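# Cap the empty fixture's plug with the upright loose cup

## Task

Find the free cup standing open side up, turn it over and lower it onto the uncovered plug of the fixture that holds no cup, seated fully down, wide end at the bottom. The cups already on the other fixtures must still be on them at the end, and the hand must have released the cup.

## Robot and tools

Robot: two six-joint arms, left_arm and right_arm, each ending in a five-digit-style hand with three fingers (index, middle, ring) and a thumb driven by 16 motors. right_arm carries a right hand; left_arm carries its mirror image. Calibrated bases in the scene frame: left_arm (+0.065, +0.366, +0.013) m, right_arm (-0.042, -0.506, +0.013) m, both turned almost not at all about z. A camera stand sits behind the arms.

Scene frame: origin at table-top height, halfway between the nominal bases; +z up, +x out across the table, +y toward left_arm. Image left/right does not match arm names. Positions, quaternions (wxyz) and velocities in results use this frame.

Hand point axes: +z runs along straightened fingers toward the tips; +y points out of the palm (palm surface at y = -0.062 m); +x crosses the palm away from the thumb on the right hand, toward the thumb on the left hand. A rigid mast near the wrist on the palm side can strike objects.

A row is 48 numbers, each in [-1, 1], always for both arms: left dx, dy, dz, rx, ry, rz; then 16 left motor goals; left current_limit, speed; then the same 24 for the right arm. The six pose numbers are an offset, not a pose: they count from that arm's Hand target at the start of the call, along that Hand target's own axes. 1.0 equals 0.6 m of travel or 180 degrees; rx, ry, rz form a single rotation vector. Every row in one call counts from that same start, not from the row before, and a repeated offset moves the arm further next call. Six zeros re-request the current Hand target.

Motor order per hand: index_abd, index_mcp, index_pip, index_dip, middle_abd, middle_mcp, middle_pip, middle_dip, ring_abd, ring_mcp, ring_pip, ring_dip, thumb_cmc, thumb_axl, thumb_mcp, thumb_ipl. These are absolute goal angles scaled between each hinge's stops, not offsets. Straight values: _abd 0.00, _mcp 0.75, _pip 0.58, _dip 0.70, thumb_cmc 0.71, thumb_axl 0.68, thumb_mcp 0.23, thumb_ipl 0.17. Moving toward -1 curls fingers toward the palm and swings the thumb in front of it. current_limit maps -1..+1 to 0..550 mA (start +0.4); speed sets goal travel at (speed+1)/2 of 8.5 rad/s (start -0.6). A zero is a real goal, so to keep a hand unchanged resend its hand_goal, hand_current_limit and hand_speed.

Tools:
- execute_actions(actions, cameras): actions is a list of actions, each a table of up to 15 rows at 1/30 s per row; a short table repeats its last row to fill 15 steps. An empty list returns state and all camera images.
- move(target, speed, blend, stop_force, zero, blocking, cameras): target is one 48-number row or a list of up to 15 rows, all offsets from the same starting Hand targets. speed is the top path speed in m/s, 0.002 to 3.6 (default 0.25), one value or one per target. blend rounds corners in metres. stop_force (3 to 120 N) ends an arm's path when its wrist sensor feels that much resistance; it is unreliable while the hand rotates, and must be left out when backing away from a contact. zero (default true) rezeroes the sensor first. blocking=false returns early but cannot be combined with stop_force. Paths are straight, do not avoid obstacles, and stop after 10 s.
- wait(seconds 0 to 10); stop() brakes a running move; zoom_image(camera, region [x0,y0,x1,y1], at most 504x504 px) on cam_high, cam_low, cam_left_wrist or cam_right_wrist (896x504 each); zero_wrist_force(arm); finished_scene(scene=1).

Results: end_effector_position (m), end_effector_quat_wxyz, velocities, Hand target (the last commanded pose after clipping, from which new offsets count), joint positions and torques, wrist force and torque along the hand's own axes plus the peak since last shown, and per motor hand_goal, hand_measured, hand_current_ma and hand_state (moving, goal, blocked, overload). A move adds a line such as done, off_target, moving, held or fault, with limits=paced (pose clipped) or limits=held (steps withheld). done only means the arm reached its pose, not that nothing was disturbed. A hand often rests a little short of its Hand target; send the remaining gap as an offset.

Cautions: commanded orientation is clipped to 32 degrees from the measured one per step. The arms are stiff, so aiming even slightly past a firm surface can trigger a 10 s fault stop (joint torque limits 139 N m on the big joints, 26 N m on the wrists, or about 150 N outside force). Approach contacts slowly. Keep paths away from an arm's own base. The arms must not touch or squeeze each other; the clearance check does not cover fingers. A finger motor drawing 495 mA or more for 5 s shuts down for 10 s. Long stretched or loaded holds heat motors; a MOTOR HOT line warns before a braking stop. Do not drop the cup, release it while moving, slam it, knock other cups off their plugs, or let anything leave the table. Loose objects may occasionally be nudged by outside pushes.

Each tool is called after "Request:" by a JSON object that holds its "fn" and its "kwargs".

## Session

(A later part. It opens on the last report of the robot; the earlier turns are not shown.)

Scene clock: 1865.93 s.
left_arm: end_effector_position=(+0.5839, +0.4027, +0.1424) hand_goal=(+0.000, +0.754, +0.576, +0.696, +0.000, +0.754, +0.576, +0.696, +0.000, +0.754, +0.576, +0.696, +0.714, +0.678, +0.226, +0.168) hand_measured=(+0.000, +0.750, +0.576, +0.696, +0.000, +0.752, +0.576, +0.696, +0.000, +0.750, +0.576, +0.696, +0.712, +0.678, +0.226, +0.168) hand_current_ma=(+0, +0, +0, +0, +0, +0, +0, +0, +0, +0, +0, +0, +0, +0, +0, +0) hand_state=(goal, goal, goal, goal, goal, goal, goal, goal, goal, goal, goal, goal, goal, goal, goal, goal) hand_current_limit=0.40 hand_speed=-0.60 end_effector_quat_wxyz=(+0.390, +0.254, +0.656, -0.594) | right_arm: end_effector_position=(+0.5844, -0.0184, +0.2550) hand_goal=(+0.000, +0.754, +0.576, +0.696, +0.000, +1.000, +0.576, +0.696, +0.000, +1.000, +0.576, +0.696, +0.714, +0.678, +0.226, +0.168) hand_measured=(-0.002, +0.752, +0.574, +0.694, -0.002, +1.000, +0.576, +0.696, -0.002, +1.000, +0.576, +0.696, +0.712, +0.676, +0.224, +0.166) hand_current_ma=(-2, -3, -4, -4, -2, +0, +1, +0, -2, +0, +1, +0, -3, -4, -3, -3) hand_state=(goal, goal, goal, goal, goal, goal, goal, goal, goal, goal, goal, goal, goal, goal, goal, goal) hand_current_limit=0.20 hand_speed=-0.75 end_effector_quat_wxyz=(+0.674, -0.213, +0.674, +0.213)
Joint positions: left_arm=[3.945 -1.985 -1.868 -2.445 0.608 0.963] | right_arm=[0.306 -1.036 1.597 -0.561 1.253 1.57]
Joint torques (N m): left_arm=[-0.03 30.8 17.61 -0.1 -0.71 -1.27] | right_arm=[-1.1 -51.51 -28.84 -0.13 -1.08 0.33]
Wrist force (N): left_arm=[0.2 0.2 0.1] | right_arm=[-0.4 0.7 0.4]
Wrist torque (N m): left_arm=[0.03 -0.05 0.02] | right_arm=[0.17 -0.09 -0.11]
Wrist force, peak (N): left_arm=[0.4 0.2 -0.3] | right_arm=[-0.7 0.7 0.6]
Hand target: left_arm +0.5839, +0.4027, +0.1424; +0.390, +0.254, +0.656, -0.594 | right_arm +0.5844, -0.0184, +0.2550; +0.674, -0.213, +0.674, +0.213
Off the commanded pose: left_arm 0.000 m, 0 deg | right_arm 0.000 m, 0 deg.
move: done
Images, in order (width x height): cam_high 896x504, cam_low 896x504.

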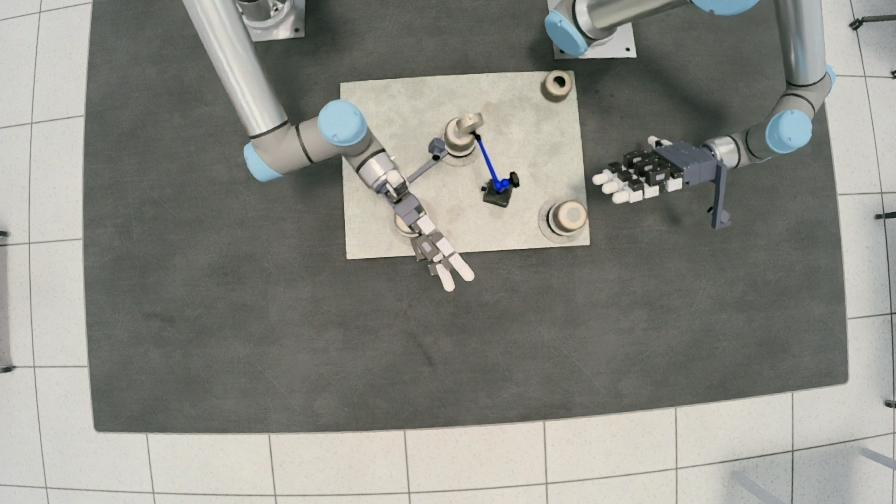

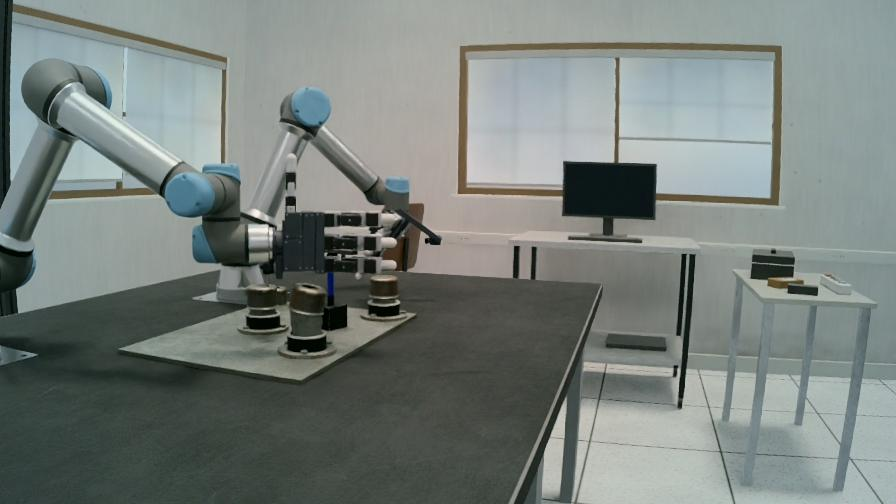

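Request:
{"fn": "move", "kwargs": {"target": [0,0,0,0,0,0, 0,0.754,0.576,0.696,0,0.754,0.576,0.696,0,0.754,0.576,0.696,0.714,0.678,0.226,0.168,0.40,-0.60, 0,-0.0167,-0.02,0,0,0, 0,0.754,0.576,0.696,0,1,0.576,0.696,0,1,0.576,0.696,0.714,0.678,0.226,0.168,0.2,-0.75], "speed": 0.05}}

Request:
{"fn": "move", "kwargs": {"target": [0,0,0,0,0,0, 0,0.754,0.576,0.696,0,0.754,0.576,0.696,0,0.754,0.576,0.696,0.714,0.678,0.226,0.168,0.40,-0.60, 0.05,0,0,0,0,0, 0,0.754,0.576,0.696,0,1,0.576,0.696,0,1,0.576,0.696,0.714,0.678,0.226,0.168,0.2,-0.75], "speed": 0.006, "stop_force": 5, "cameras": ["cam_high","cam_low"]}}

Request:
{"fn": "zoom_image", "kwargs": {"camera": "cam_low", "region": [240, 220, 380, 370]}}

Request:
{"fn": "zoom_image", "kwargs": {"camera": "cam_high", "region": [360, 150, 470, 260]}}

Scene clock: 1899.27 s.
left_arm: end_effector_position=(+0.5839, +0.4027, +0.1424) hand_goal=(+0.000, +0.754, +0.576, +0.696, +0.000, +0.754, +0.576, +0.696, +0.000, +0.754, +0.576, +0.696, +0.714, +0.678, +0.226, +0.168) hand_measured=(+0.000, +0.750, +0.576, +0.696, +0.000, +0.752, +0.576, +0.696, +0.000, +0.750, +0.576, +0.696, +0.712, +0.678, +0.226, +0.168) hand_current_ma=(+0, +0, +0, +0, +0, +0, +0, +0, +0, +0, +0, +0, +0, +0, +0, +0) hand_state=(goal, goal, goal, goal, goal, goal, goal, goal, goal, goal, goal, goal, goal, goal, goal, goal) hand_current_limit=0.40 hand_speed=-0.60 end_effector_quat_wxyz=(+0.390, +0.254, +0.656, -0.594) | right_arm: end_effector_position=(+0.5803, -0.0336, +0.2551) hand_goal=(+0.000, +0.754, +0.576, +0.696, +0.000, +1.000, +0.576, +0.696, +0.000, +1.000, +0.576, +0.696, +0.714, +0.678, +0.226, +0.168) hand_measured=(-0.002, +0.752, +0.574, +0.694, -0.002, +1.000, +0.576, +0.696, -0.002, +1.000, +0.576, +0.696, +0.712, +0.676, +0.224, +0.166) hand_current_ma=(-2, -3, -4, -4, -2, +0, +1, +0, -2, +0, +1, +0, -2, -4, -3, -3) hand_state=(goal, goal, goal, goal, goal, goal, goal, goal, goal, goal, goal, goal, goal, goal, goal, goal) hand_current_limit=0.20 hand_speed=-0.75 end_effector_quat_wxyz=(+0.674, -0.213, +0.674, +0.213) end_effector_velocity=(+0.001, +0.002, +0.000) end_effector_angular_velocity=(+0.000, +0.001, +0.000)
Joint positions: left_arm=[3.945 -1.985 -1.868 -2.445 0.608 0.963] | right_arm=[0.281 -1.059 1.634 -0.575 1.228 1.57]
Joint velocities: left_arm=[within noise] | right_arm=[0.003 0.003 -0.005 0.002 0.004 0]
Joint torques (N m): left_arm=[0.33 30.33 17.33 -0.03 -0.97 -1.33] | right_arm=[10.21 -35.53 -28.31 -0.61 1.74 -0.36]
Wrist force (N): left_arm=[0.0 0.1 -0.1] | right_arm=[-0.2 0.6 0.8]
Wrist torque (N m): left_arm=[0.03 -0.02 0.01] | right_arm=[0.09 -0.13 -0.10]
Wrist force, peak (N): left_arm=[0.3 0.0 -0.5] | right_arm=[-0.5 0.9 0.8]
Hand target: left_arm +0.5839, +0.4027, +0.1424; +0.390, +0.254, +0.656, -0.594 | right_arm +0.5803, -0.0335, +0.2551; +0.674, -0.213, +0.674, +0.213
Off the commanded pose: left_arm 0.000 m, 0 deg | right_arm 0.000 m, 0 deg.
move: done

Scene clock: 1905.10 s.
left_arm: end_effector_position=(+0.5839, +0.4027, +0.1424) hand_goal=(+0.000, +0.754, +0.576, +0.696, +0.000, +0.754, +0.576, +0.696, +0.000, +0.754, +0.576, +0.696, +0.714, +0.678, +0.226, +0.168) hand_measured=(+0.000, +0.750, +0.576, +0.696, +0.000, +0.752, +0.576, +0.696, +0.000, +0.750, +0.576, +0.696, +0.712, +0.678, +0.226, +0.168) hand_current_ma=(+0, +0, +0, +0, +0, +0, +0, +0, +0, +0, +0, +0, +0, +0, +0, +0) hand_state=(goal, goal, goal, goal, goal, goal, goal, goal, goal, goal, goal, goal, goal, goal, goal, goal) hand_current_limit=0.40 hand_speed=-0.60 end_effector_quat_wxyz=(+0.390, +0.254, +0.656, -0.594) | right_arm: end_effector_position=(+0.5803, -0.0335, +0.2265) hand_goal=(+0.000, +0.754, +0.576, +0.696, +0.000, +1.000, +0.576, +0.696, +0.000, +1.000, +0.576, +0.696, +0.714, +0.678, +0.226, +0.168) hand_measured=(-0.002, +0.752, +0.574, +0.694, -0.002, +1.000, +0.576, +0.696, -0.002, +1.000, +0.576, +0.696, +0.712, +0.676, +0.224, +0.166) hand_current_ma=(-2, -3, -4, -4, -2, +0, +1, +0, -2, +0, +1, +0, -3, -4, -3, -3) hand_state=(goal, goal, goal, goal, goal, goal, goal, goal, goal, goal, goal, goal, goal, goal, goal, goal) hand_current_limit=0.20 hand_speed=-0.75 end_effector_quat_wxyz=(+0.674, -0.213, +0.674, +0.213)
Joint positions: left_arm=[3.945 -1.985 -1.868 -2.445 0.608 0.963] | right_arm=[0.281 -1.02 1.658 -0.638 1.228 1.57]
Joint torques (N m): left_arm=[-0.18 30.69 18.09 -0.11 -0.92 -1.25] | right_arm=[-0.94 -45.66 -23.51 0.85 -0.98 -0.48]
Wrist force (N): left_arm=[0.0 0.1 -0.2] | right_arm=[-8.5 0.1 2.2]
Wrist torque (N m): left_arm=[0.03 -0.03 0.01] | right_arm=[-0.06 0.14 -0.91]
Wrist force, peak (N): left_arm=[0.0 0.3 -0.4] | right_arm=[-9.8 0.5 1.3]
Hand target: left_arm +0.5839, +0.4027, +0.1424; +0.390, +0.254, +0.656, -0.594 | right_arm +0.5803, -0.0335, +0.2265; +0.674, -0.213, +0.674, +0.213 (not the last commanded pose)
Off the commanded pose: left_arm 0.000 m, 0 deg | right_arm 0.001 m, 0 deg.
move: contact (right_arm)
Images, in order (width x height): cam_high 896x504, cam_low 896x504.

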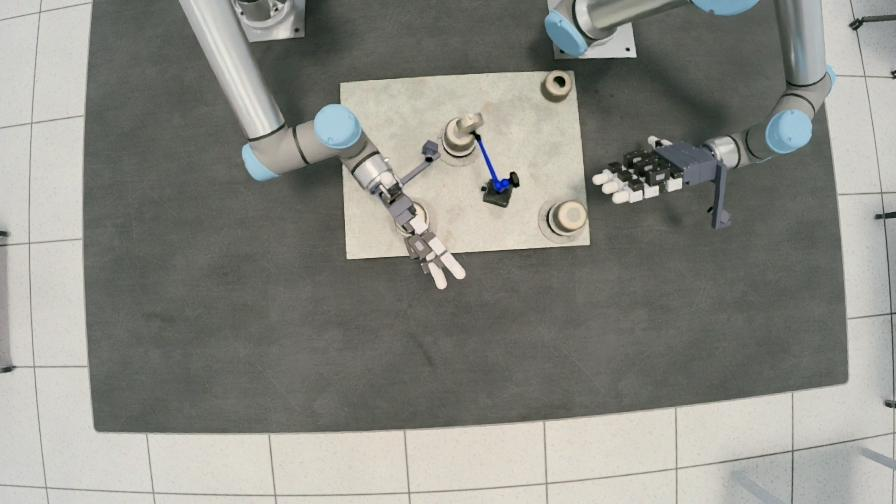

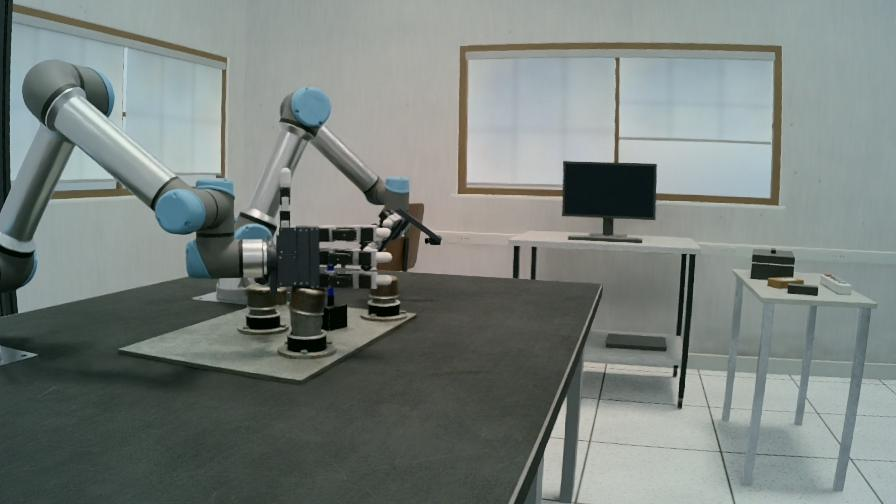

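Scaled by 3.360 from the camera's 896x504 image, which has a finer 1280x720 frame.

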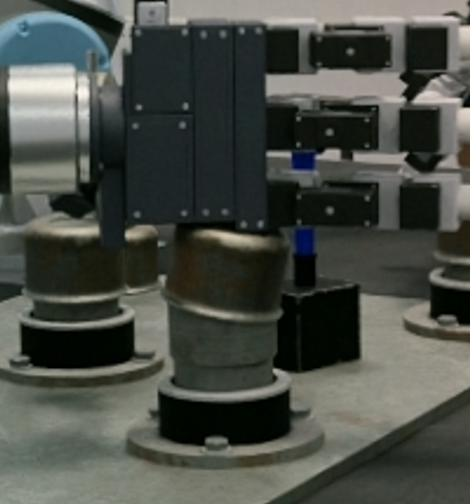

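Scaled by 4.582 from the camera's 896x504 image, which has a finer 1280x720 frame.

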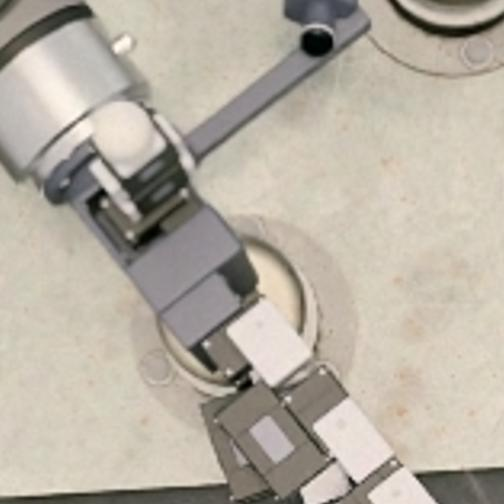

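Request:
{"fn": "move", "kwargs": {"target": [0,0,0,0,0,0, 0,0.754,0.576,0.696,0,0.754,0.576,0.696,0,0.754,0.576,0.696,0.714,0.678,0.226,0.168,0.40,-0.60, 0.045,0,0,0,0,0, 0,0.754,0.576,0.696,0,1,0.576,0.696,0,1,0.576,0.696,0.714,0.678,0.226,0.168,0.2,-0.75], "speed": 0.005, "stop_force": 12, "cameras": ["cam_high","cam_low"]}}

Request:
{"fn": "zoom_image", "kwargs": {"camera": "cam_low", "region": [240, 220, 380, 370]}}

Request:
{"fn": "zoom_image", "kwargs": {"camera": "cam_high", "region": [360, 150, 470, 260]}}

Scene clock: 1925.17 s.
left_arm: end_effector_position=(+0.5839, +0.4027, +0.1424) hand_goal=(+0.000, +0.754, +0.576, +0.696, +0.000, +0.754, +0.576, +0.696, +0.000, +0.754, +0.576, +0.696, +0.714, +0.678, +0.226, +0.168) hand_measured=(+0.000, +0.750, +0.576, +0.696, +0.000, +0.752, +0.576, +0.696, +0.000, +0.750, +0.576, +0.696, +0.712, +0.678, +0.226, +0.168) hand_current_ma=(+0, +0, +0, +0, +0, +0, +0, +0, +0, +0, +0, +0, +0, +0, +0, +0) hand_state=(goal, goal, goal, goal, goal, goal, goal, goal, goal, goal, goal, goal, goal, goal, goal, goal) hand_current_limit=0.40 hand_speed=-0.60 end_effector_quat_wxyz=(+0.390, +0.254, +0.656, -0.594) | right_arm: end_effector_position=(+0.5804, -0.0334, +0.2260) hand_goal=(+0.000, +0.754, +0.576, +0.696, +0.000, +1.000, +0.576, +0.696, +0.000, +1.000, +0.576, +0.696, +0.714, +0.678, +0.226, +0.168) hand_measured=(-0.002, +0.752, +0.574, +0.694, -0.002, +1.000, +0.576, +0.696, -0.002, +1.000, +0.576, +0.696, +0.712, +0.676, +0.224, +0.166) hand_current_ma=(-2, -3, -4, -4, -2, +0, +1, +0, -2, +0, +1, +0, -2, -4, -3, -3) hand_state=(goal, goal, goal, goal, goal, goal, goal, goal, goal, goal, goal, goal, goal, goal, goal, goal) hand_current_limit=0.20 hand_speed=-0.75 end_effector_quat_wxyz=(+0.675, -0.213, +0.674, +0.213)
Joint positions: left_arm=[3.945 -1.985 -1.868 -2.445 0.608 0.963] | right_arm=[0.281 -1.019 1.659 -0.64 1.228 1.57]
Joint torques (N m): left_arm=[0.95 30.64 17.68 -0.05 -0.95 -1.25] | right_arm=[0.06 -34.38 -15.86 3.39 -0.88 0.37]
Wrist force (N): left_arm=[0.2 0.1 -0.3] | right_arm=[-21.5 -2.3 3.1]
Wrist torque (N m): left_arm=[0.04 -0.04 0.02] | right_arm=[-0.32 0.89 -2.28]
Wrist force, peak (N): left_arm=[0.4 0.2 -0.4] | right_arm=[-26.2 -1.4 -1.9]
Hand target: left_arm +0.5839, +0.4027, +0.1424; +0.390, +0.254, +0.656, -0.594 | right_arm +0.5804, -0.0334, +0.2260; +0.675, -0.213, +0.674, +0.213 (not the last commanded pose)
Off the commanded pose: left_arm 0.000 m, 0 deg | right_arm 0.026 m, 0 deg.
move: contact (right_arm)
Images, in order (width x height): cam_high 896x504, cam_low 896x504.

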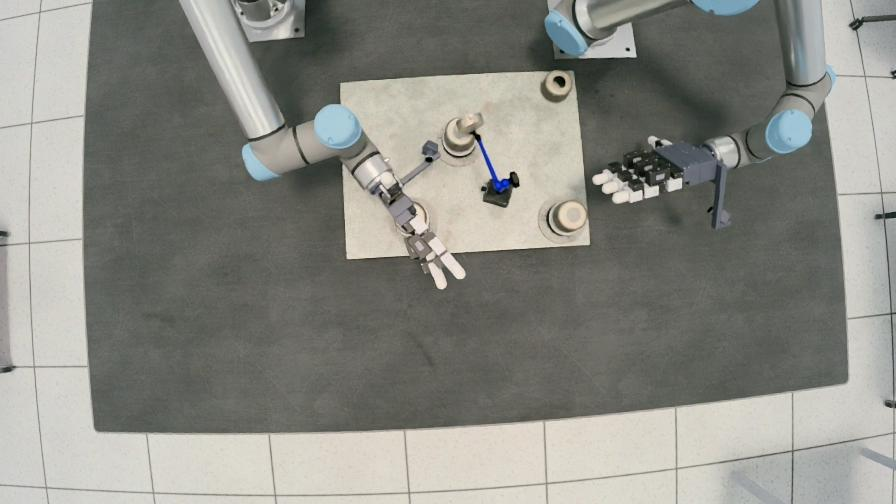

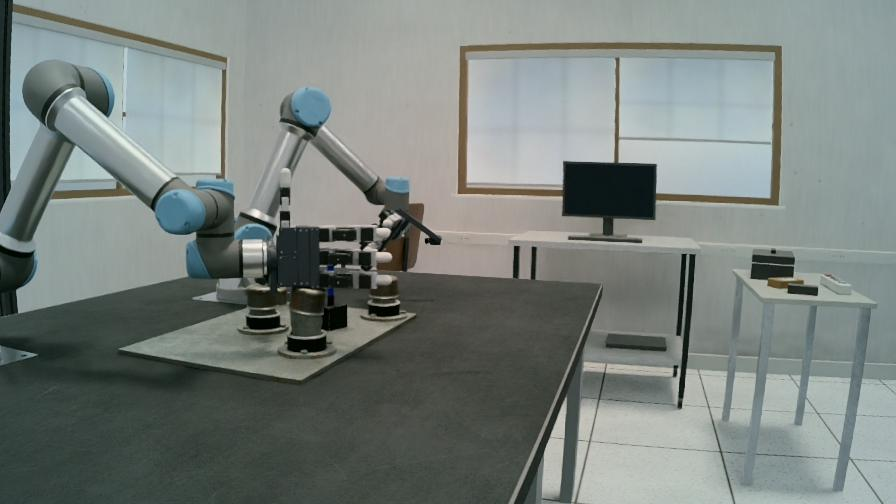

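Scaled by 3.360 from the camera's 896x504 image, which has a finer 1280x720 frame.

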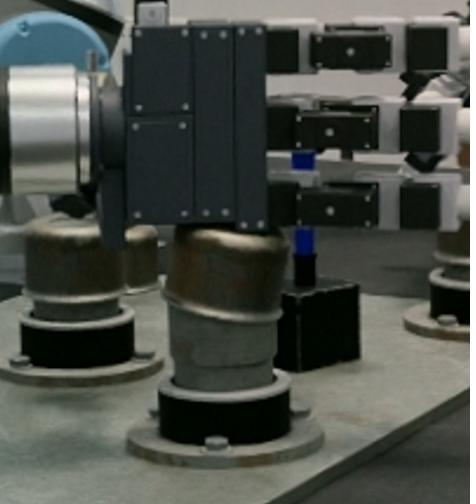

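Scaled by 4.582 from the camera's 896x504 image, which has a finer 1280x720 frame.

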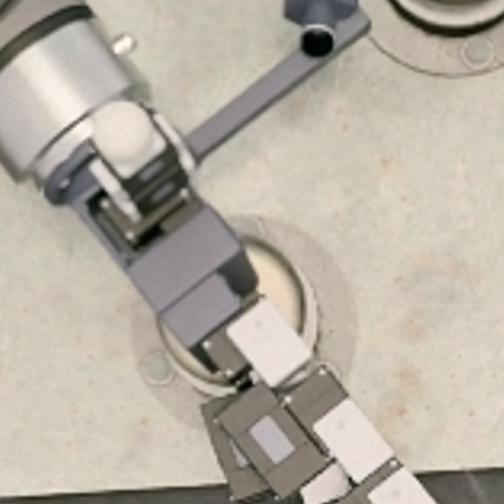

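Request:
{"fn": "move", "kwargs": {"target": [[0,0,0,0,0,0, 0,0.754,0.576,0.696,0,0.754,0.576,0.696,0,0.754,0.576,0.696,0.714,0.678,0.226,0.168,0.40,-0.60, -0.025,0,0,0,0,0, 0,0.754,0.576,0.696,0,1,0.576,0.696,0,1,0.576,0.696,0.714,0.678,0.226,0.168,0.2,-0.75],[0,0,0,0,0,0, 0,0.754,0.576,0.696,0,0.754,0.576,0.696,0,0.754,0.576,0.696,0.714,0.678,0.226,0.168,0.40,-0.60, -0.025,0.023,-0.0328,0,0,0, 0,0.754,0.576,0.696,0,1,0.576,0.696,0,1,0.576,0.696,0.714,0.678,0.226,0.168,0.2,-0.75]], "speed": 0.05, "blend": [0.005,0], "cameras": ["cam_high","cam_low"]}}

Request:
{"fn": "move", "kwargs": {"target": [0,0,0,0,0,0, 0,0.754,0.576,0.696,0,0.754,0.576,0.696,0,0.754,0.576,0.696,0.714,0.678,0.226,0.168,0.40,-0.60, 0.05,0,0,0,0,0, 0,0.754,0.576,0.696,0,1,0.576,0.696,0,1,0.576,0.696,0.714,0.678,0.226,0.168,0.2,-0.75], "speed": 0.006, "stop_force": 12, "cameras": ["cam_high","cam_low"]}}

Request:
{"fn": "zoom_image", "kwargs": {"camera": "cam_low", "region": [240, 220, 380, 370]}}

Request:
{"fn": "zoom_image", "kwargs": {"camera": "cam_high", "region": [360, 150, 470, 260]}}

Scene clock: 1977.13 s.
left_arm: end_effector_position=(+0.5839, +0.4027, +0.1424) hand_goal=(+0.000, +0.754, +0.576, +0.696, +0.000, +0.754, +0.576, +0.696, +0.000, +0.754, +0.576, +0.696, +0.714, +0.678, +0.226, +0.168) hand_measured=(+0.000, +0.750, +0.576, +0.696, +0.000, +0.752, +0.576, +0.696, +0.000, +0.750, +0.576, +0.696, +0.712, +0.678, +0.226, +0.168) hand_current_ma=(+0, +0, +0, +0, +0, +0, +0, +0, +0, +0, +0, +0, +0, +0, +0, +0) hand_state=(goal, goal, goal, goal, goal, goal, goal, goal, goal, goal, goal, goal, goal, goal, goal, goal) hand_current_limit=0.40 hand_speed=-0.60 end_effector_quat_wxyz=(+0.390, +0.254, +0.656, -0.594) | right_arm: end_effector_position=(+0.5562, -0.0333, +0.2411) hand_goal=(+0.000, +0.754, +0.576, +0.696, +0.000, +1.000, +0.576, +0.696, +0.000, +1.000, +0.576, +0.696, +0.714, +0.678, +0.226, +0.168) hand_measured=(-0.002, +0.752, +0.574, +0.694, -0.002, +1.000, +0.576, +0.696, -0.002, +1.000, +0.576, +0.696, +0.712, +0.676, +0.224, +0.166) hand_current_ma=(-2, -3, -4, -4, -2, +0, +1, +0, -2, +0, +1, +0, -2, -4, -3, -3) hand_state=(goal, goal, goal, goal, goal, goal, goal, goal, goal, goal, goal, goal, goal, goal, goal, goal) hand_current_limit=0.20 hand_speed=-0.75 end_effector_quat_wxyz=(+0.675, -0.213, +0.674, +0.212)
Joint positions: left_arm=[3.945 -1.985 -1.868 -2.445 0.608 0.963] | right_arm=[0.294 -1.081 1.715 -0.634 1.241 1.57]
Joint torques (N m): left_arm=[0.37 30.7 17.71 -0.02 -0.95 -1.21] | right_arm=[-7.02 -34.54 -26.98 -0.46 -1.38 -0.6]
Wrist force (N): left_arm=[0.0 0.1 -0.1] | right_arm=[-0.2 0.6 0.4]
Wrist torque (N m): left_arm=[0.03 -0.01 0.00] | right_arm=[0.14 -0.10 -0.08]
Wrist force, peak (N): left_arm=[0.4 0.0 -0.5] | right_arm=[-22.6 -2.3 3.1]
Hand target: left_arm +0.5839, +0.4027, +0.1424; +0.390, +0.254, +0.656, -0.594 | right_arm +0.5563, -0.0334, +0.2410; +0.675, -0.213, +0.674, +0.213
Off the commanded pose: left_arm 0.000 m, 0 deg | right_arm 0.000 m, 0 deg.
move: done
Images, in order (width x height): cam_high 896x504, cam_low 896x504.

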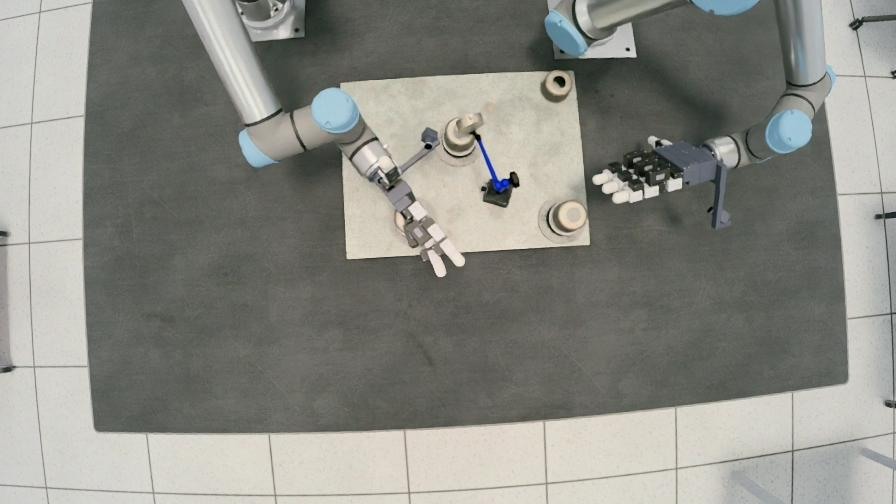

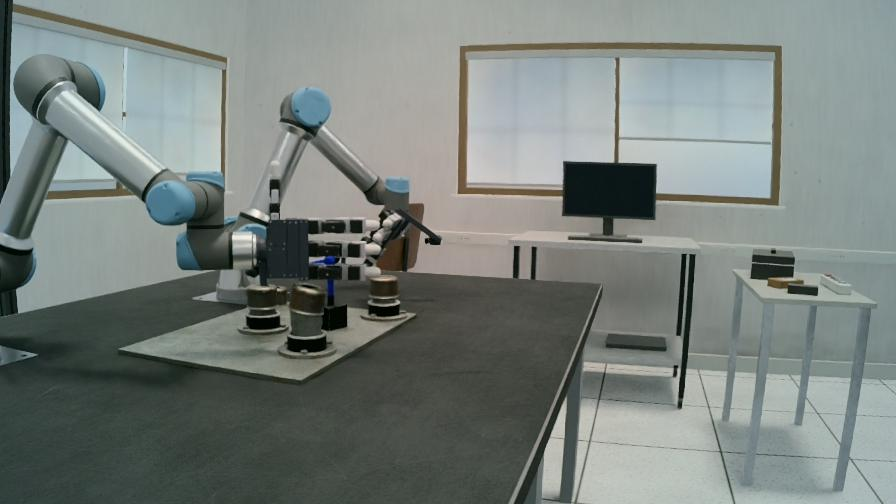

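Scene clock: 1979.80 s.
left_arm: end_effector_position=(+0.5839, +0.4027, +0.1424) hand_goal=(+0.000, +0.754, +0.576, +0.696, +0.000, +0.754, +0.576, +0.696, +0.000, +0.754, +0.576, +0.696, +0.714, +0.678, +0.226, +0.168) hand_measured=(+0.000, +0.750, +0.576, +0.696, +0.000, +0.752, +0.576, +0.696, +0.000, +0.750, +0.576, +0.696, +0.712, +0.678, +0.226, +0.168) hand_current_ma=(+0, +0, +0, +0, +0, +0, +0, +0, +0, +0, +0, +0, +0, +0, +0, +0) hand_state=(goal, goal, goal, goal, goal, goal, goal, goal, goal, goal, goal, goal, goal, goal, goal, goal) hand_current_limit=0.40 hand_speed=-0.60 end_effector_quat_wxyz=(+0.390, +0.254, +0.656, -0.594) | right_arm: end_effector_position=(+0.5563, -0.0334, +0.2312) hand_goal=(+0.000, +0.754, +0.576, +0.696, +0.000, +1.000, +0.576, +0.696, +0.000, +1.000, +0.576, +0.696, +0.714, +0.678, +0.226, +0.168) hand_measured=(-0.002, +0.752, +0.574, +0.694, -0.002, +1.000, +0.576, +0.696, -0.002, +1.000, +0.576, +0.696, +0.712, +0.676, +0.224, +0.166) hand_current_ma=(-2, -3, -4, -4, -2, +0, +1, +0, -2, +0, +1, +0, -2, -4, -3, -3) hand_state=(goal, goal, goal, goal, goal, goal, goal, goal, goal, goal, goal, goal, goal, goal, goal, goal) hand_current_limit=0.20 hand_speed=-0.75 end_effector_quat_wxyz=(+0.675, -0.213, +0.674, +0.213)
Joint positions: left_arm=[3.945 -1.985 -1.868 -2.445 0.608 0.963] | right_arm=[0.293 -1.067 1.723 -0.657 1.241 1.57]
Joint torques (N m): left_arm=[0.22 31.13 18.54 0.01 -1.04 -1.26] | right_arm=[-8.8 -39.56 -20.32 1.75 -1.4 0]
Wrist force (N): left_arm=[0.1 0.2 -0.2] | right_arm=[-14.1 0.7 1.0]
Wrist torque (N m): left_arm=[0.04 -0.04 0.02] | right_arm=[0.11 0.43 -1.18]
Wrist force, peak (N): left_arm=[0.0 0.1 -0.5] | right_arm=[-16.6 1.5 -1.5]
Hand target: left_arm +0.5839, +0.4027, +0.1424; +0.390, +0.254, +0.656, -0.594 | right_arm +0.5563, -0.0334, +0.2312; +0.675, -0.213, +0.674, +0.213 (not the last commanded pose)
Off the commanded pose: left_arm 0.000 m, 0 deg | right_arm 0.020 m, 0 deg.
move: contact (right_arm)
Images, in order (width x height): cam_high 896x504, cam_low 896x504.

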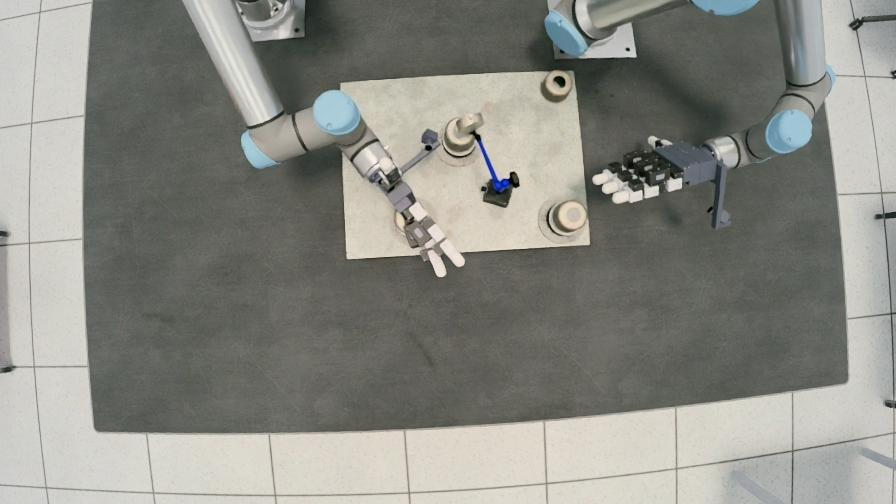

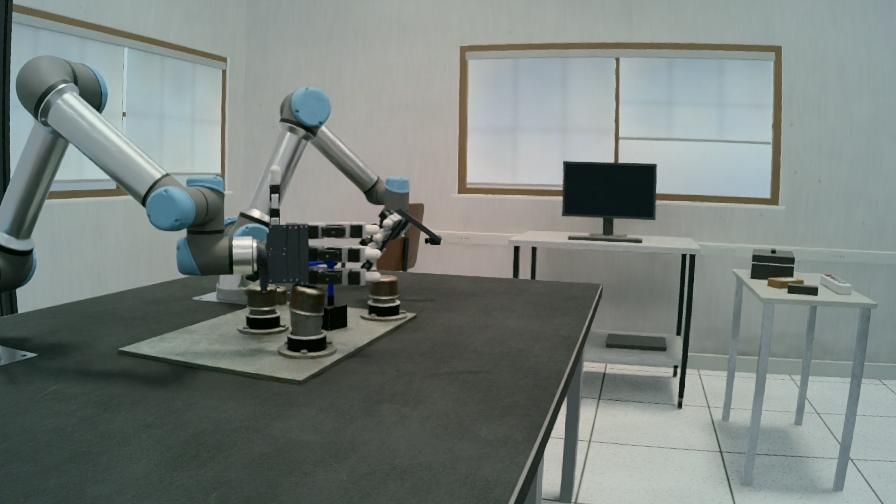

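Scaled by 3.360 from the camera's 896x504 image, which has a finer 1280x720 frame.

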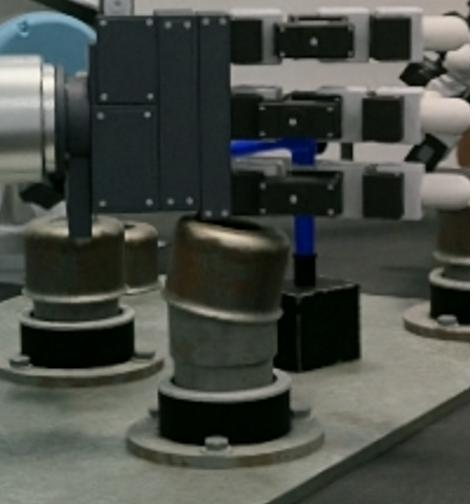

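Scaled by 4.582 from the camera's 896x504 image, which has a finer 1280x720 frame.

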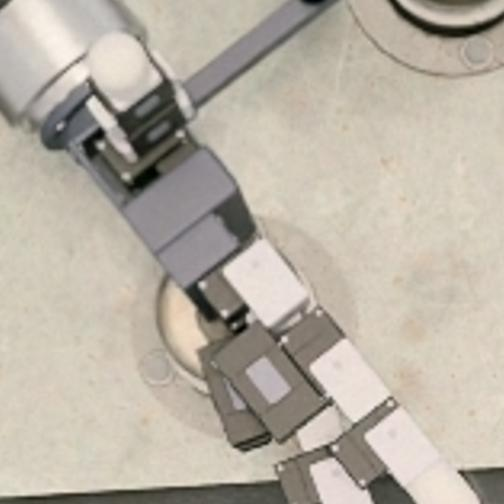

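Request:
{"fn": "move", "kwargs": {"target": [[0,0,0,0,0,0, 0,0.754,0.576,0.696,0,0.754,0.576,0.696,0,0.754,0.576,0.696,0.714,0.678,0.226,0.168,0.40,-0.60, -0.015,0,0,0,0,0, 0,0.754,0.576,0.696,0,1,0.576,0.696,0,1,0.576,0.696,0.714,0.678,0.226,0.168,0.2,-0.75],[0,0,0,0,0,0, 0,0.754,0.576,0.696,0,0.754,0.576,0.696,0,0.754,0.576,0.696,0.714,0.678,0.226,0.168,0.40,-0.60, -0.015,0.022,0.0048,0,0,0, 0,0.754,0.576,0.696,0,1,0.576,0.696,0,1,0.576,0.696,0.714,0.678,0.226,0.168,0.2,-0.75]], "speed": 0.05, "blend": [0.003,0]}}

Request:
{"fn": "move", "kwargs": {"target": [0,0,0,0,0,0, 0,0.754,0.576,0.696,0,0.754,0.576,0.696,0,0.754,0.576,0.696,0.714,0.678,0.226,0.168,0.40,-0.60, 0.04,0,0,0,0,0, 0,0.754,0.576,0.696,0,1,0.576,0.696,0,1,0.576,0.696,0.714,0.678,0.226,0.168,0.2,-0.75], "speed": 0.005, "stop_force": 18, "cameras": ["cam_high","cam_low"]}}

Request:
{"fn": "zoom_image", "kwargs": {"camera": "cam_low", "region": [240, 220, 380, 370]}}

Request:
{"fn": "zoom_image", "kwargs": {"camera": "cam_high", "region": [360, 150, 470, 260]}}

Scene clock: 2054.30 s.
left_arm: end_effector_position=(+0.5839, +0.4027, +0.1424) hand_goal=(+0.000, +0.754, +0.576, +0.696, +0.000, +0.754, +0.576, +0.696, +0.000, +0.754, +0.576, +0.696, +0.714, +0.678, +0.226, +0.168) hand_measured=(+0.000, +0.750, +0.576, +0.696, +0.000, +0.752, +0.576, +0.696, +0.000, +0.750, +0.576, +0.696, +0.712, +0.678, +0.226, +0.168) hand_current_ma=(+0, +0, +0, +0, +0, +0, +0, +0, +0, +0, +0, +0, +0, +0, +0, +0) hand_state=(goal, goal, goal, goal, goal, goal, goal, goal, goal, goal, goal, goal, goal, goal, goal, goal) hand_current_limit=0.40 hand_speed=-0.60 end_effector_quat_wxyz=(+0.390, +0.254, +0.656, -0.594) | right_arm: end_effector_position=(+0.5511, -0.0209, +0.2402) hand_goal=(+0.000, +0.754, +0.576, +0.696, +0.000, +1.000, +0.576, +0.696, +0.000, +1.000, +0.576, +0.696, +0.714, +0.678, +0.226, +0.168) hand_measured=(-0.002, +0.752, +0.574, +0.694, -0.002, +1.000, +0.576, +0.696, -0.002, +1.000, +0.576, +0.696, +0.712, +0.676, +0.224, +0.166) hand_current_ma=(-2, -3, -4, -4, -2, +0, +1, +0, -2, +0, +1, +0, -2, -4, -3, -3) hand_state=(goal, goal, goal, goal, goal, goal, goal, goal, goal, goal, goal, goal, goal, goal, goal, goal) hand_current_limit=0.20 hand_speed=-0.75 end_effector_quat_wxyz=(+0.675, -0.213, +0.674, +0.213) end_effector_velocity=(+0.000, -0.001, +0.000) end_effector_angular_velocity=(-0.001, +0.001, +0.003)
Joint positions: left_arm=[3.945 -1.985 -1.868 -2.445 0.608 0.963] | right_arm=[0.319 -1.076 1.709 -0.634 1.267 1.57]
Joint velocities: left_arm=[within noise] | right_arm=[-0.002 -0.001 0.001 0.001 -0.006 0]
Joint torques (N m): left_arm=[-0.49 30.42 18.38 0.16 -1.06 -1.31] | right_arm=[-8.3 -43.44 -17.53 -1.59 -1.64 -0.78]
Wrist force (N): left_arm=[0.0 0.0 -0.5] | right_arm=[-0.5 0.5 0.4]
Wrist torque (N m): left_arm=[0.04 -0.02 0.01] | right_arm=[0.14 -0.08 -0.11]
Wrist force, peak (N): left_arm=[0.4 0.1 -0.3] | right_arm=[-14.4 0.6 1.2]
Hand target: left_arm +0.5839, +0.4027, +0.1424; +0.390, +0.254, +0.656, -0.594 | right_arm +0.5511, -0.0210, +0.2402; +0.675, -0.213, +0.674, +0.213
Off the commanded pose: left_arm 0.000 m, 0 deg | right_arm 0.000 m, 0 deg.
move: done

Scene clock: 2057.30 s.
left_arm: end_effector_position=(+0.5839, +0.4027, +0.1424) hand_goal=(+0.000, +0.754, +0.576, +0.696, +0.000, +0.754, +0.576, +0.696, +0.000, +0.754, +0.576, +0.696, +0.714, +0.678, +0.226, +0.168) hand_measured=(+0.000, +0.750, +0.576, +0.696, +0.000, +0.752, +0.576, +0.696, +0.000, +0.750, +0.576, +0.696, +0.712, +0.678, +0.226, +0.168) hand_current_ma=(+0, +0, +0, +0, +0, +0, +0, +0, +0, +0, +0, +0, +0, +0, +0, +0) hand_state=(goal, goal, goal, goal, goal, goal, goal, goal, goal, goal, goal, goal, goal, goal, goal, goal) hand_current_limit=0.40 hand_speed=-0.60 end_effector_quat_wxyz=(+0.390, +0.254, +0.656, -0.594) | right_arm: end_effector_position=(+0.5512, -0.0209, +0.2305) hand_goal=(+0.000, +0.754, +0.576, +0.696, +0.000, +1.000, +0.576, +0.696, +0.000, +1.000, +0.576, +0.696, +0.714, +0.678, +0.226, +0.168) hand_measured=(-0.002, +0.752, +0.574, +0.694, -0.002, +1.000, +0.576, +0.696, -0.002, +1.000, +0.576, +0.696, +0.712, +0.676, +0.224, +0.166) hand_current_ma=(-2, -3, -4, -4, -2, +0, +1, +0, -2, +0, +1, +0, -2, -4, -3, -3) hand_state=(goal, goal, goal, goal, goal, goal, goal, goal, goal, goal, goal, goal, goal, goal, goal, goal) hand_current_limit=0.20 hand_speed=-0.75 end_effector_quat_wxyz=(+0.675, -0.213, +0.674, +0.213)
Joint positions: left_arm=[3.945 -1.985 -1.868 -2.445 0.608 0.963] | right_arm=[0.319 -1.062 1.717 -0.656 1.267 1.57]
Joint torques (N m): left_arm=[0.08 30.45 17.35 0.08 -1.06 -1.27] | right_arm=[-8.93 -34.3 -17.18 3.14 -1.48 -1.21]
Wrist force (N): left_arm=[-0.1 0.0 -0.2] | right_arm=[-22.0 0.8 1.3]
Wrist torque (N m): left_arm=[0.02 -0.01 0.00] | right_arm=[0.08 0.78 -1.99]
Wrist force, peak (N): left_arm=[-0.2 0.2 -0.5] | right_arm=[-23.6 1.9 -1.7]
Hand target: left_arm +0.5839, +0.4027, +0.1424; +0.390, +0.254, +0.656, -0.594 | right_arm +0.5512, -0.0209, +0.2305; +0.675, -0.213, +0.674, +0.213 (not the last commanded pose)
Off the commanded pose: left_arm 0.000 m, 0 deg | right_arm 0.014 m, 0 deg.
move: contact (right_arm)
Images, in order (width x height): cam_high 896x504, cam_low 896x504.

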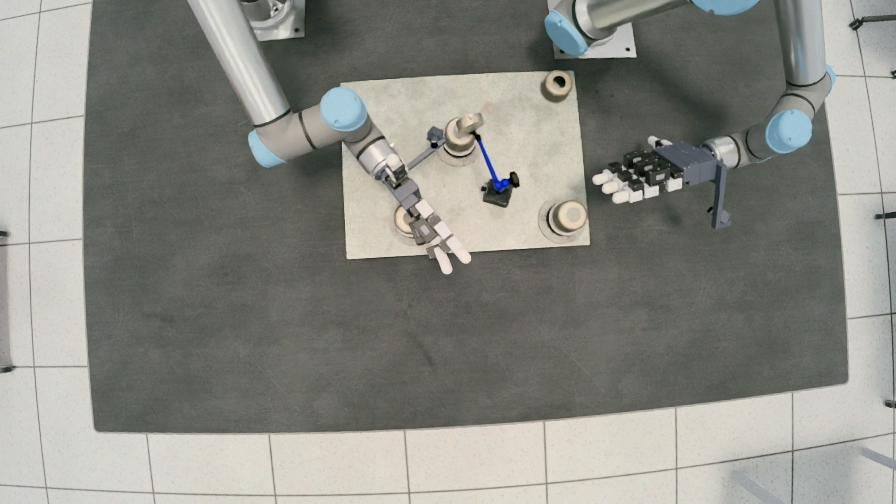

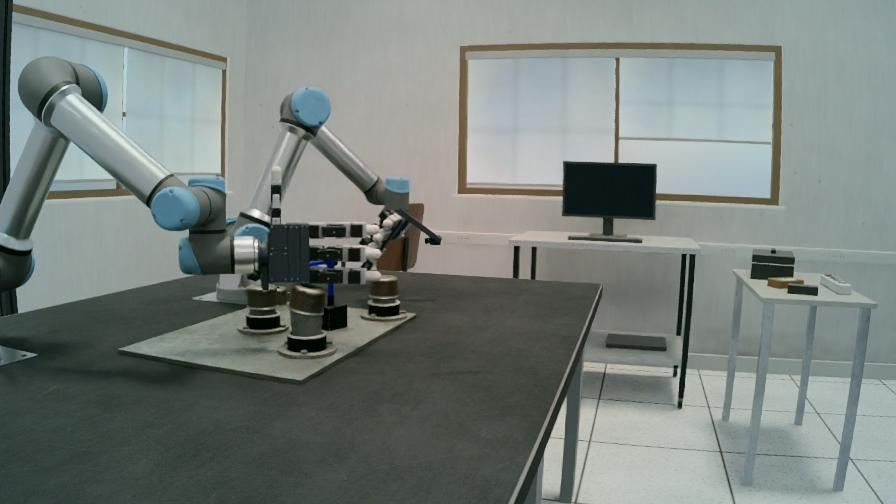

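Scaled by 3.360 from the camera's 896x504 image, which has a finer 1280x720 frame.

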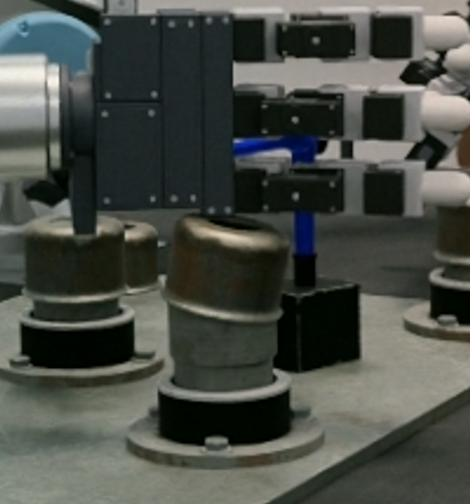

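Scaled by 4.582 from the camera's 896x504 image, which has a finer 1280x720 frame.

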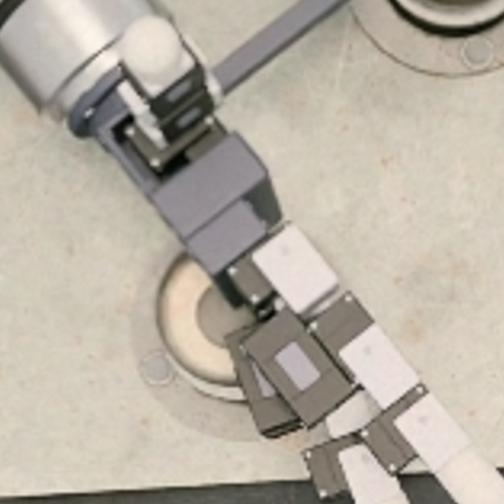

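Request:
{"fn": "move", "kwargs": {"target": [0,0,0,0,0,0, 0,0.754,0.576,0.696,0,0.754,0.576,0.696,0,0.754,0.576,0.696,0.714,0.678,0.226,0.168,0.40,-0.60, 0,0.0115,-0.0164,0,0,0, 0,0.754,0.576,0.696,0,1,0.576,0.696,0,1,0.576,0.696,0.714,0.678,0.226,0.168,0.2,-0.75], "speed": 0.012, "stop_force": 20, "cameras": ["cam_high","cam_low"]}}

Request:
{"fn": "zoom_image", "kwargs": {"camera": "cam_low", "region": [240, 220, 380, 370]}}

Request:
{"fn": "zoom_image", "kwargs": {"camera": "cam_high", "region": [360, 150, 470, 260]}}

Scene clock: 2144.40 s.
left_arm: end_effector_position=(+0.5839, +0.4027, +0.1424) hand_goal=(+0.000, +0.754, +0.576, +0.696, +0.000, +0.754, +0.576, +0.696, +0.000, +0.754, +0.576, +0.696, +0.714, +0.678, +0.226, +0.168) hand_measured=(+0.000, +0.750, +0.576, +0.696, +0.000, +0.752, +0.576, +0.696, +0.000, +0.750, +0.576, +0.696, +0.712, +0.678, +0.226, +0.168) hand_current_ma=(+0, +0, +0, +0, +0, +0, +0, +0, +0, +0, +0, +0, +0, +0, +0, +0) hand_state=(goal, goal, goal, goal, goal, goal, goal, goal, goal, goal, goal, goal, goal, goal, goal, goal) hand_current_limit=0.40 hand_speed=-0.60 end_effector_quat_wxyz=(+0.390, +0.254, +0.656, -0.594) | right_arm: end_effector_position=(+0.5391, -0.0209, +0.2305) hand_goal=(+0.000, +0.754, +0.576, +0.696, +0.000, +1.000, +0.576, +0.696, +0.000, +1.000, +0.576, +0.696, +0.714, +0.678, +0.226, +0.168) hand_measured=(-0.002, +0.752, +0.574, +0.694, -0.002, +1.000, +0.576, +0.696, -0.002, +1.000, +0.576, +0.696, +0.712, +0.676, +0.224, +0.166) hand_current_ma=(-2, -2, -4, -4, -2, +0, +1, +0, -2, +0, +1, +0, -2, -4, -3, -3) hand_state=(goal, goal, goal, goal, goal, goal, goal, goal, goal, goal, goal, goal, goal, goal, goal, goal) hand_current_limit=0.20 hand_speed=-0.75 end_effector_quat_wxyz=(+0.675, -0.213, +0.674, +0.213)
Joint positions: left_arm=[3.945 -1.985 -1.868 -2.445 0.608 0.963] | right_arm=[0.327 -1.082 1.75 -0.669 1.274 1.57]
Joint torques (N m): left_arm=[0.94 30.15 18.18 0.07 -1.13 -1.26] | right_arm=[-5.18 -15.32 -13.43 4.15 -1.66 0.21]
Wrist force (N): left_arm=[0.0 0.1 -0.4] | right_arm=[-25.8 -2.3 1.9]
Wrist torque (N m): left_arm=[0.05 -0.03 0.01] | right_arm=[-0.17 0.85 -2.89]
Wrist force, peak (N): left_arm=[0.2 -0.1 -0.5] | right_arm=[-25.4 -3.2 5.0]
Hand target: left_arm +0.5839, +0.4027, +0.1424; +0.390, +0.254, +0.656, -0.594 | right_arm +0.5391, -0.0209, +0.2305; +0.675, -0.213, +0.674, +0.213
Off the commanded pose: left_arm 0.000 m, 0 deg | right_arm 0.000 m, 0 deg.
move: done
Images, in order (width x height): cam_high 896x504, cam_low 896x504.

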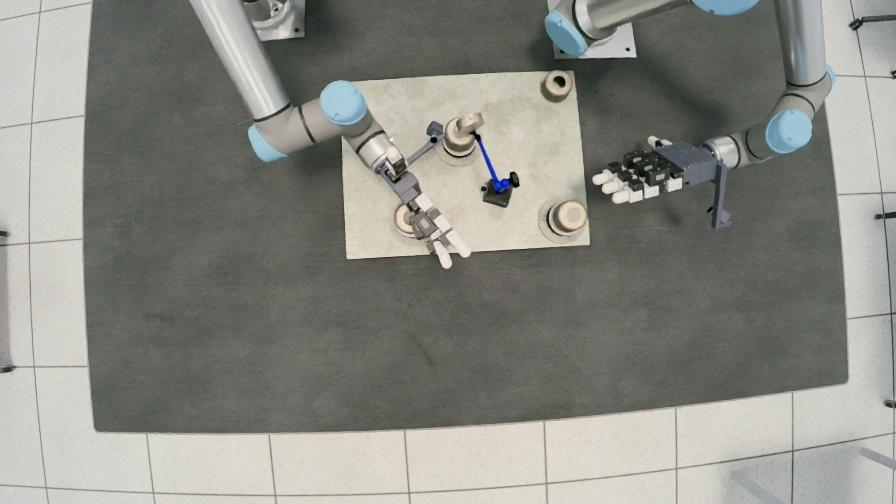

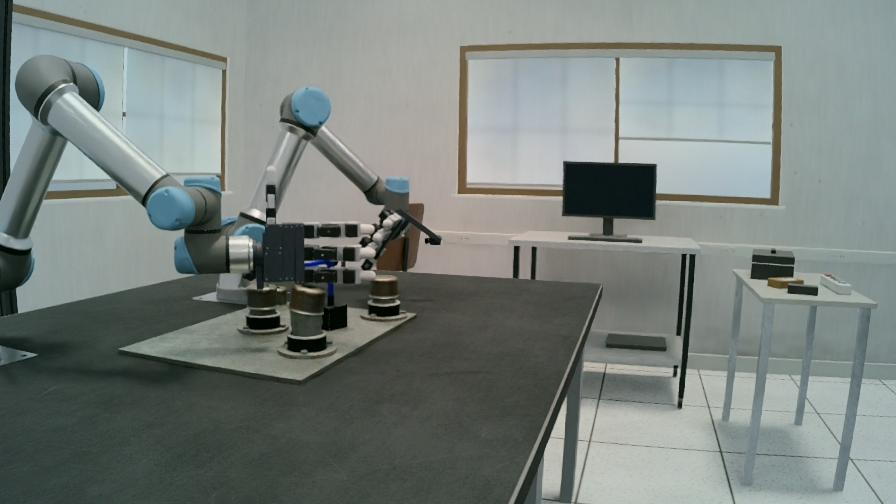

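Scaled by 3.360 from the camera's 896x504 image, which has a finer 1280x720 frame.

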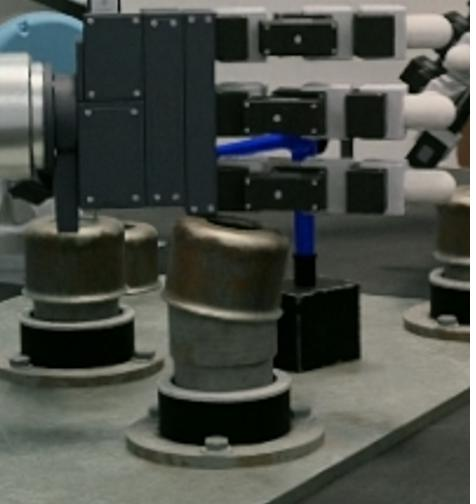

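Scaled by 4.582 from the camera's 896x504 image, which has a finer 1280x720 frame.

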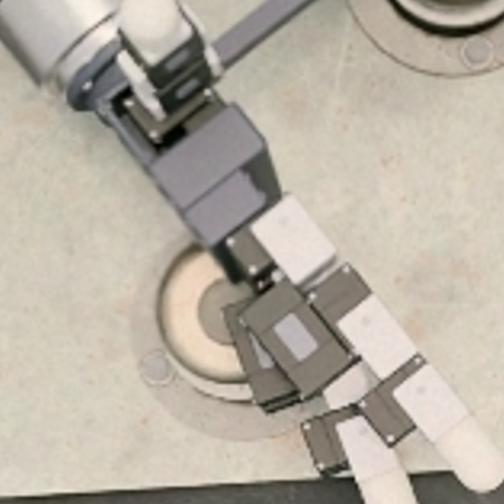

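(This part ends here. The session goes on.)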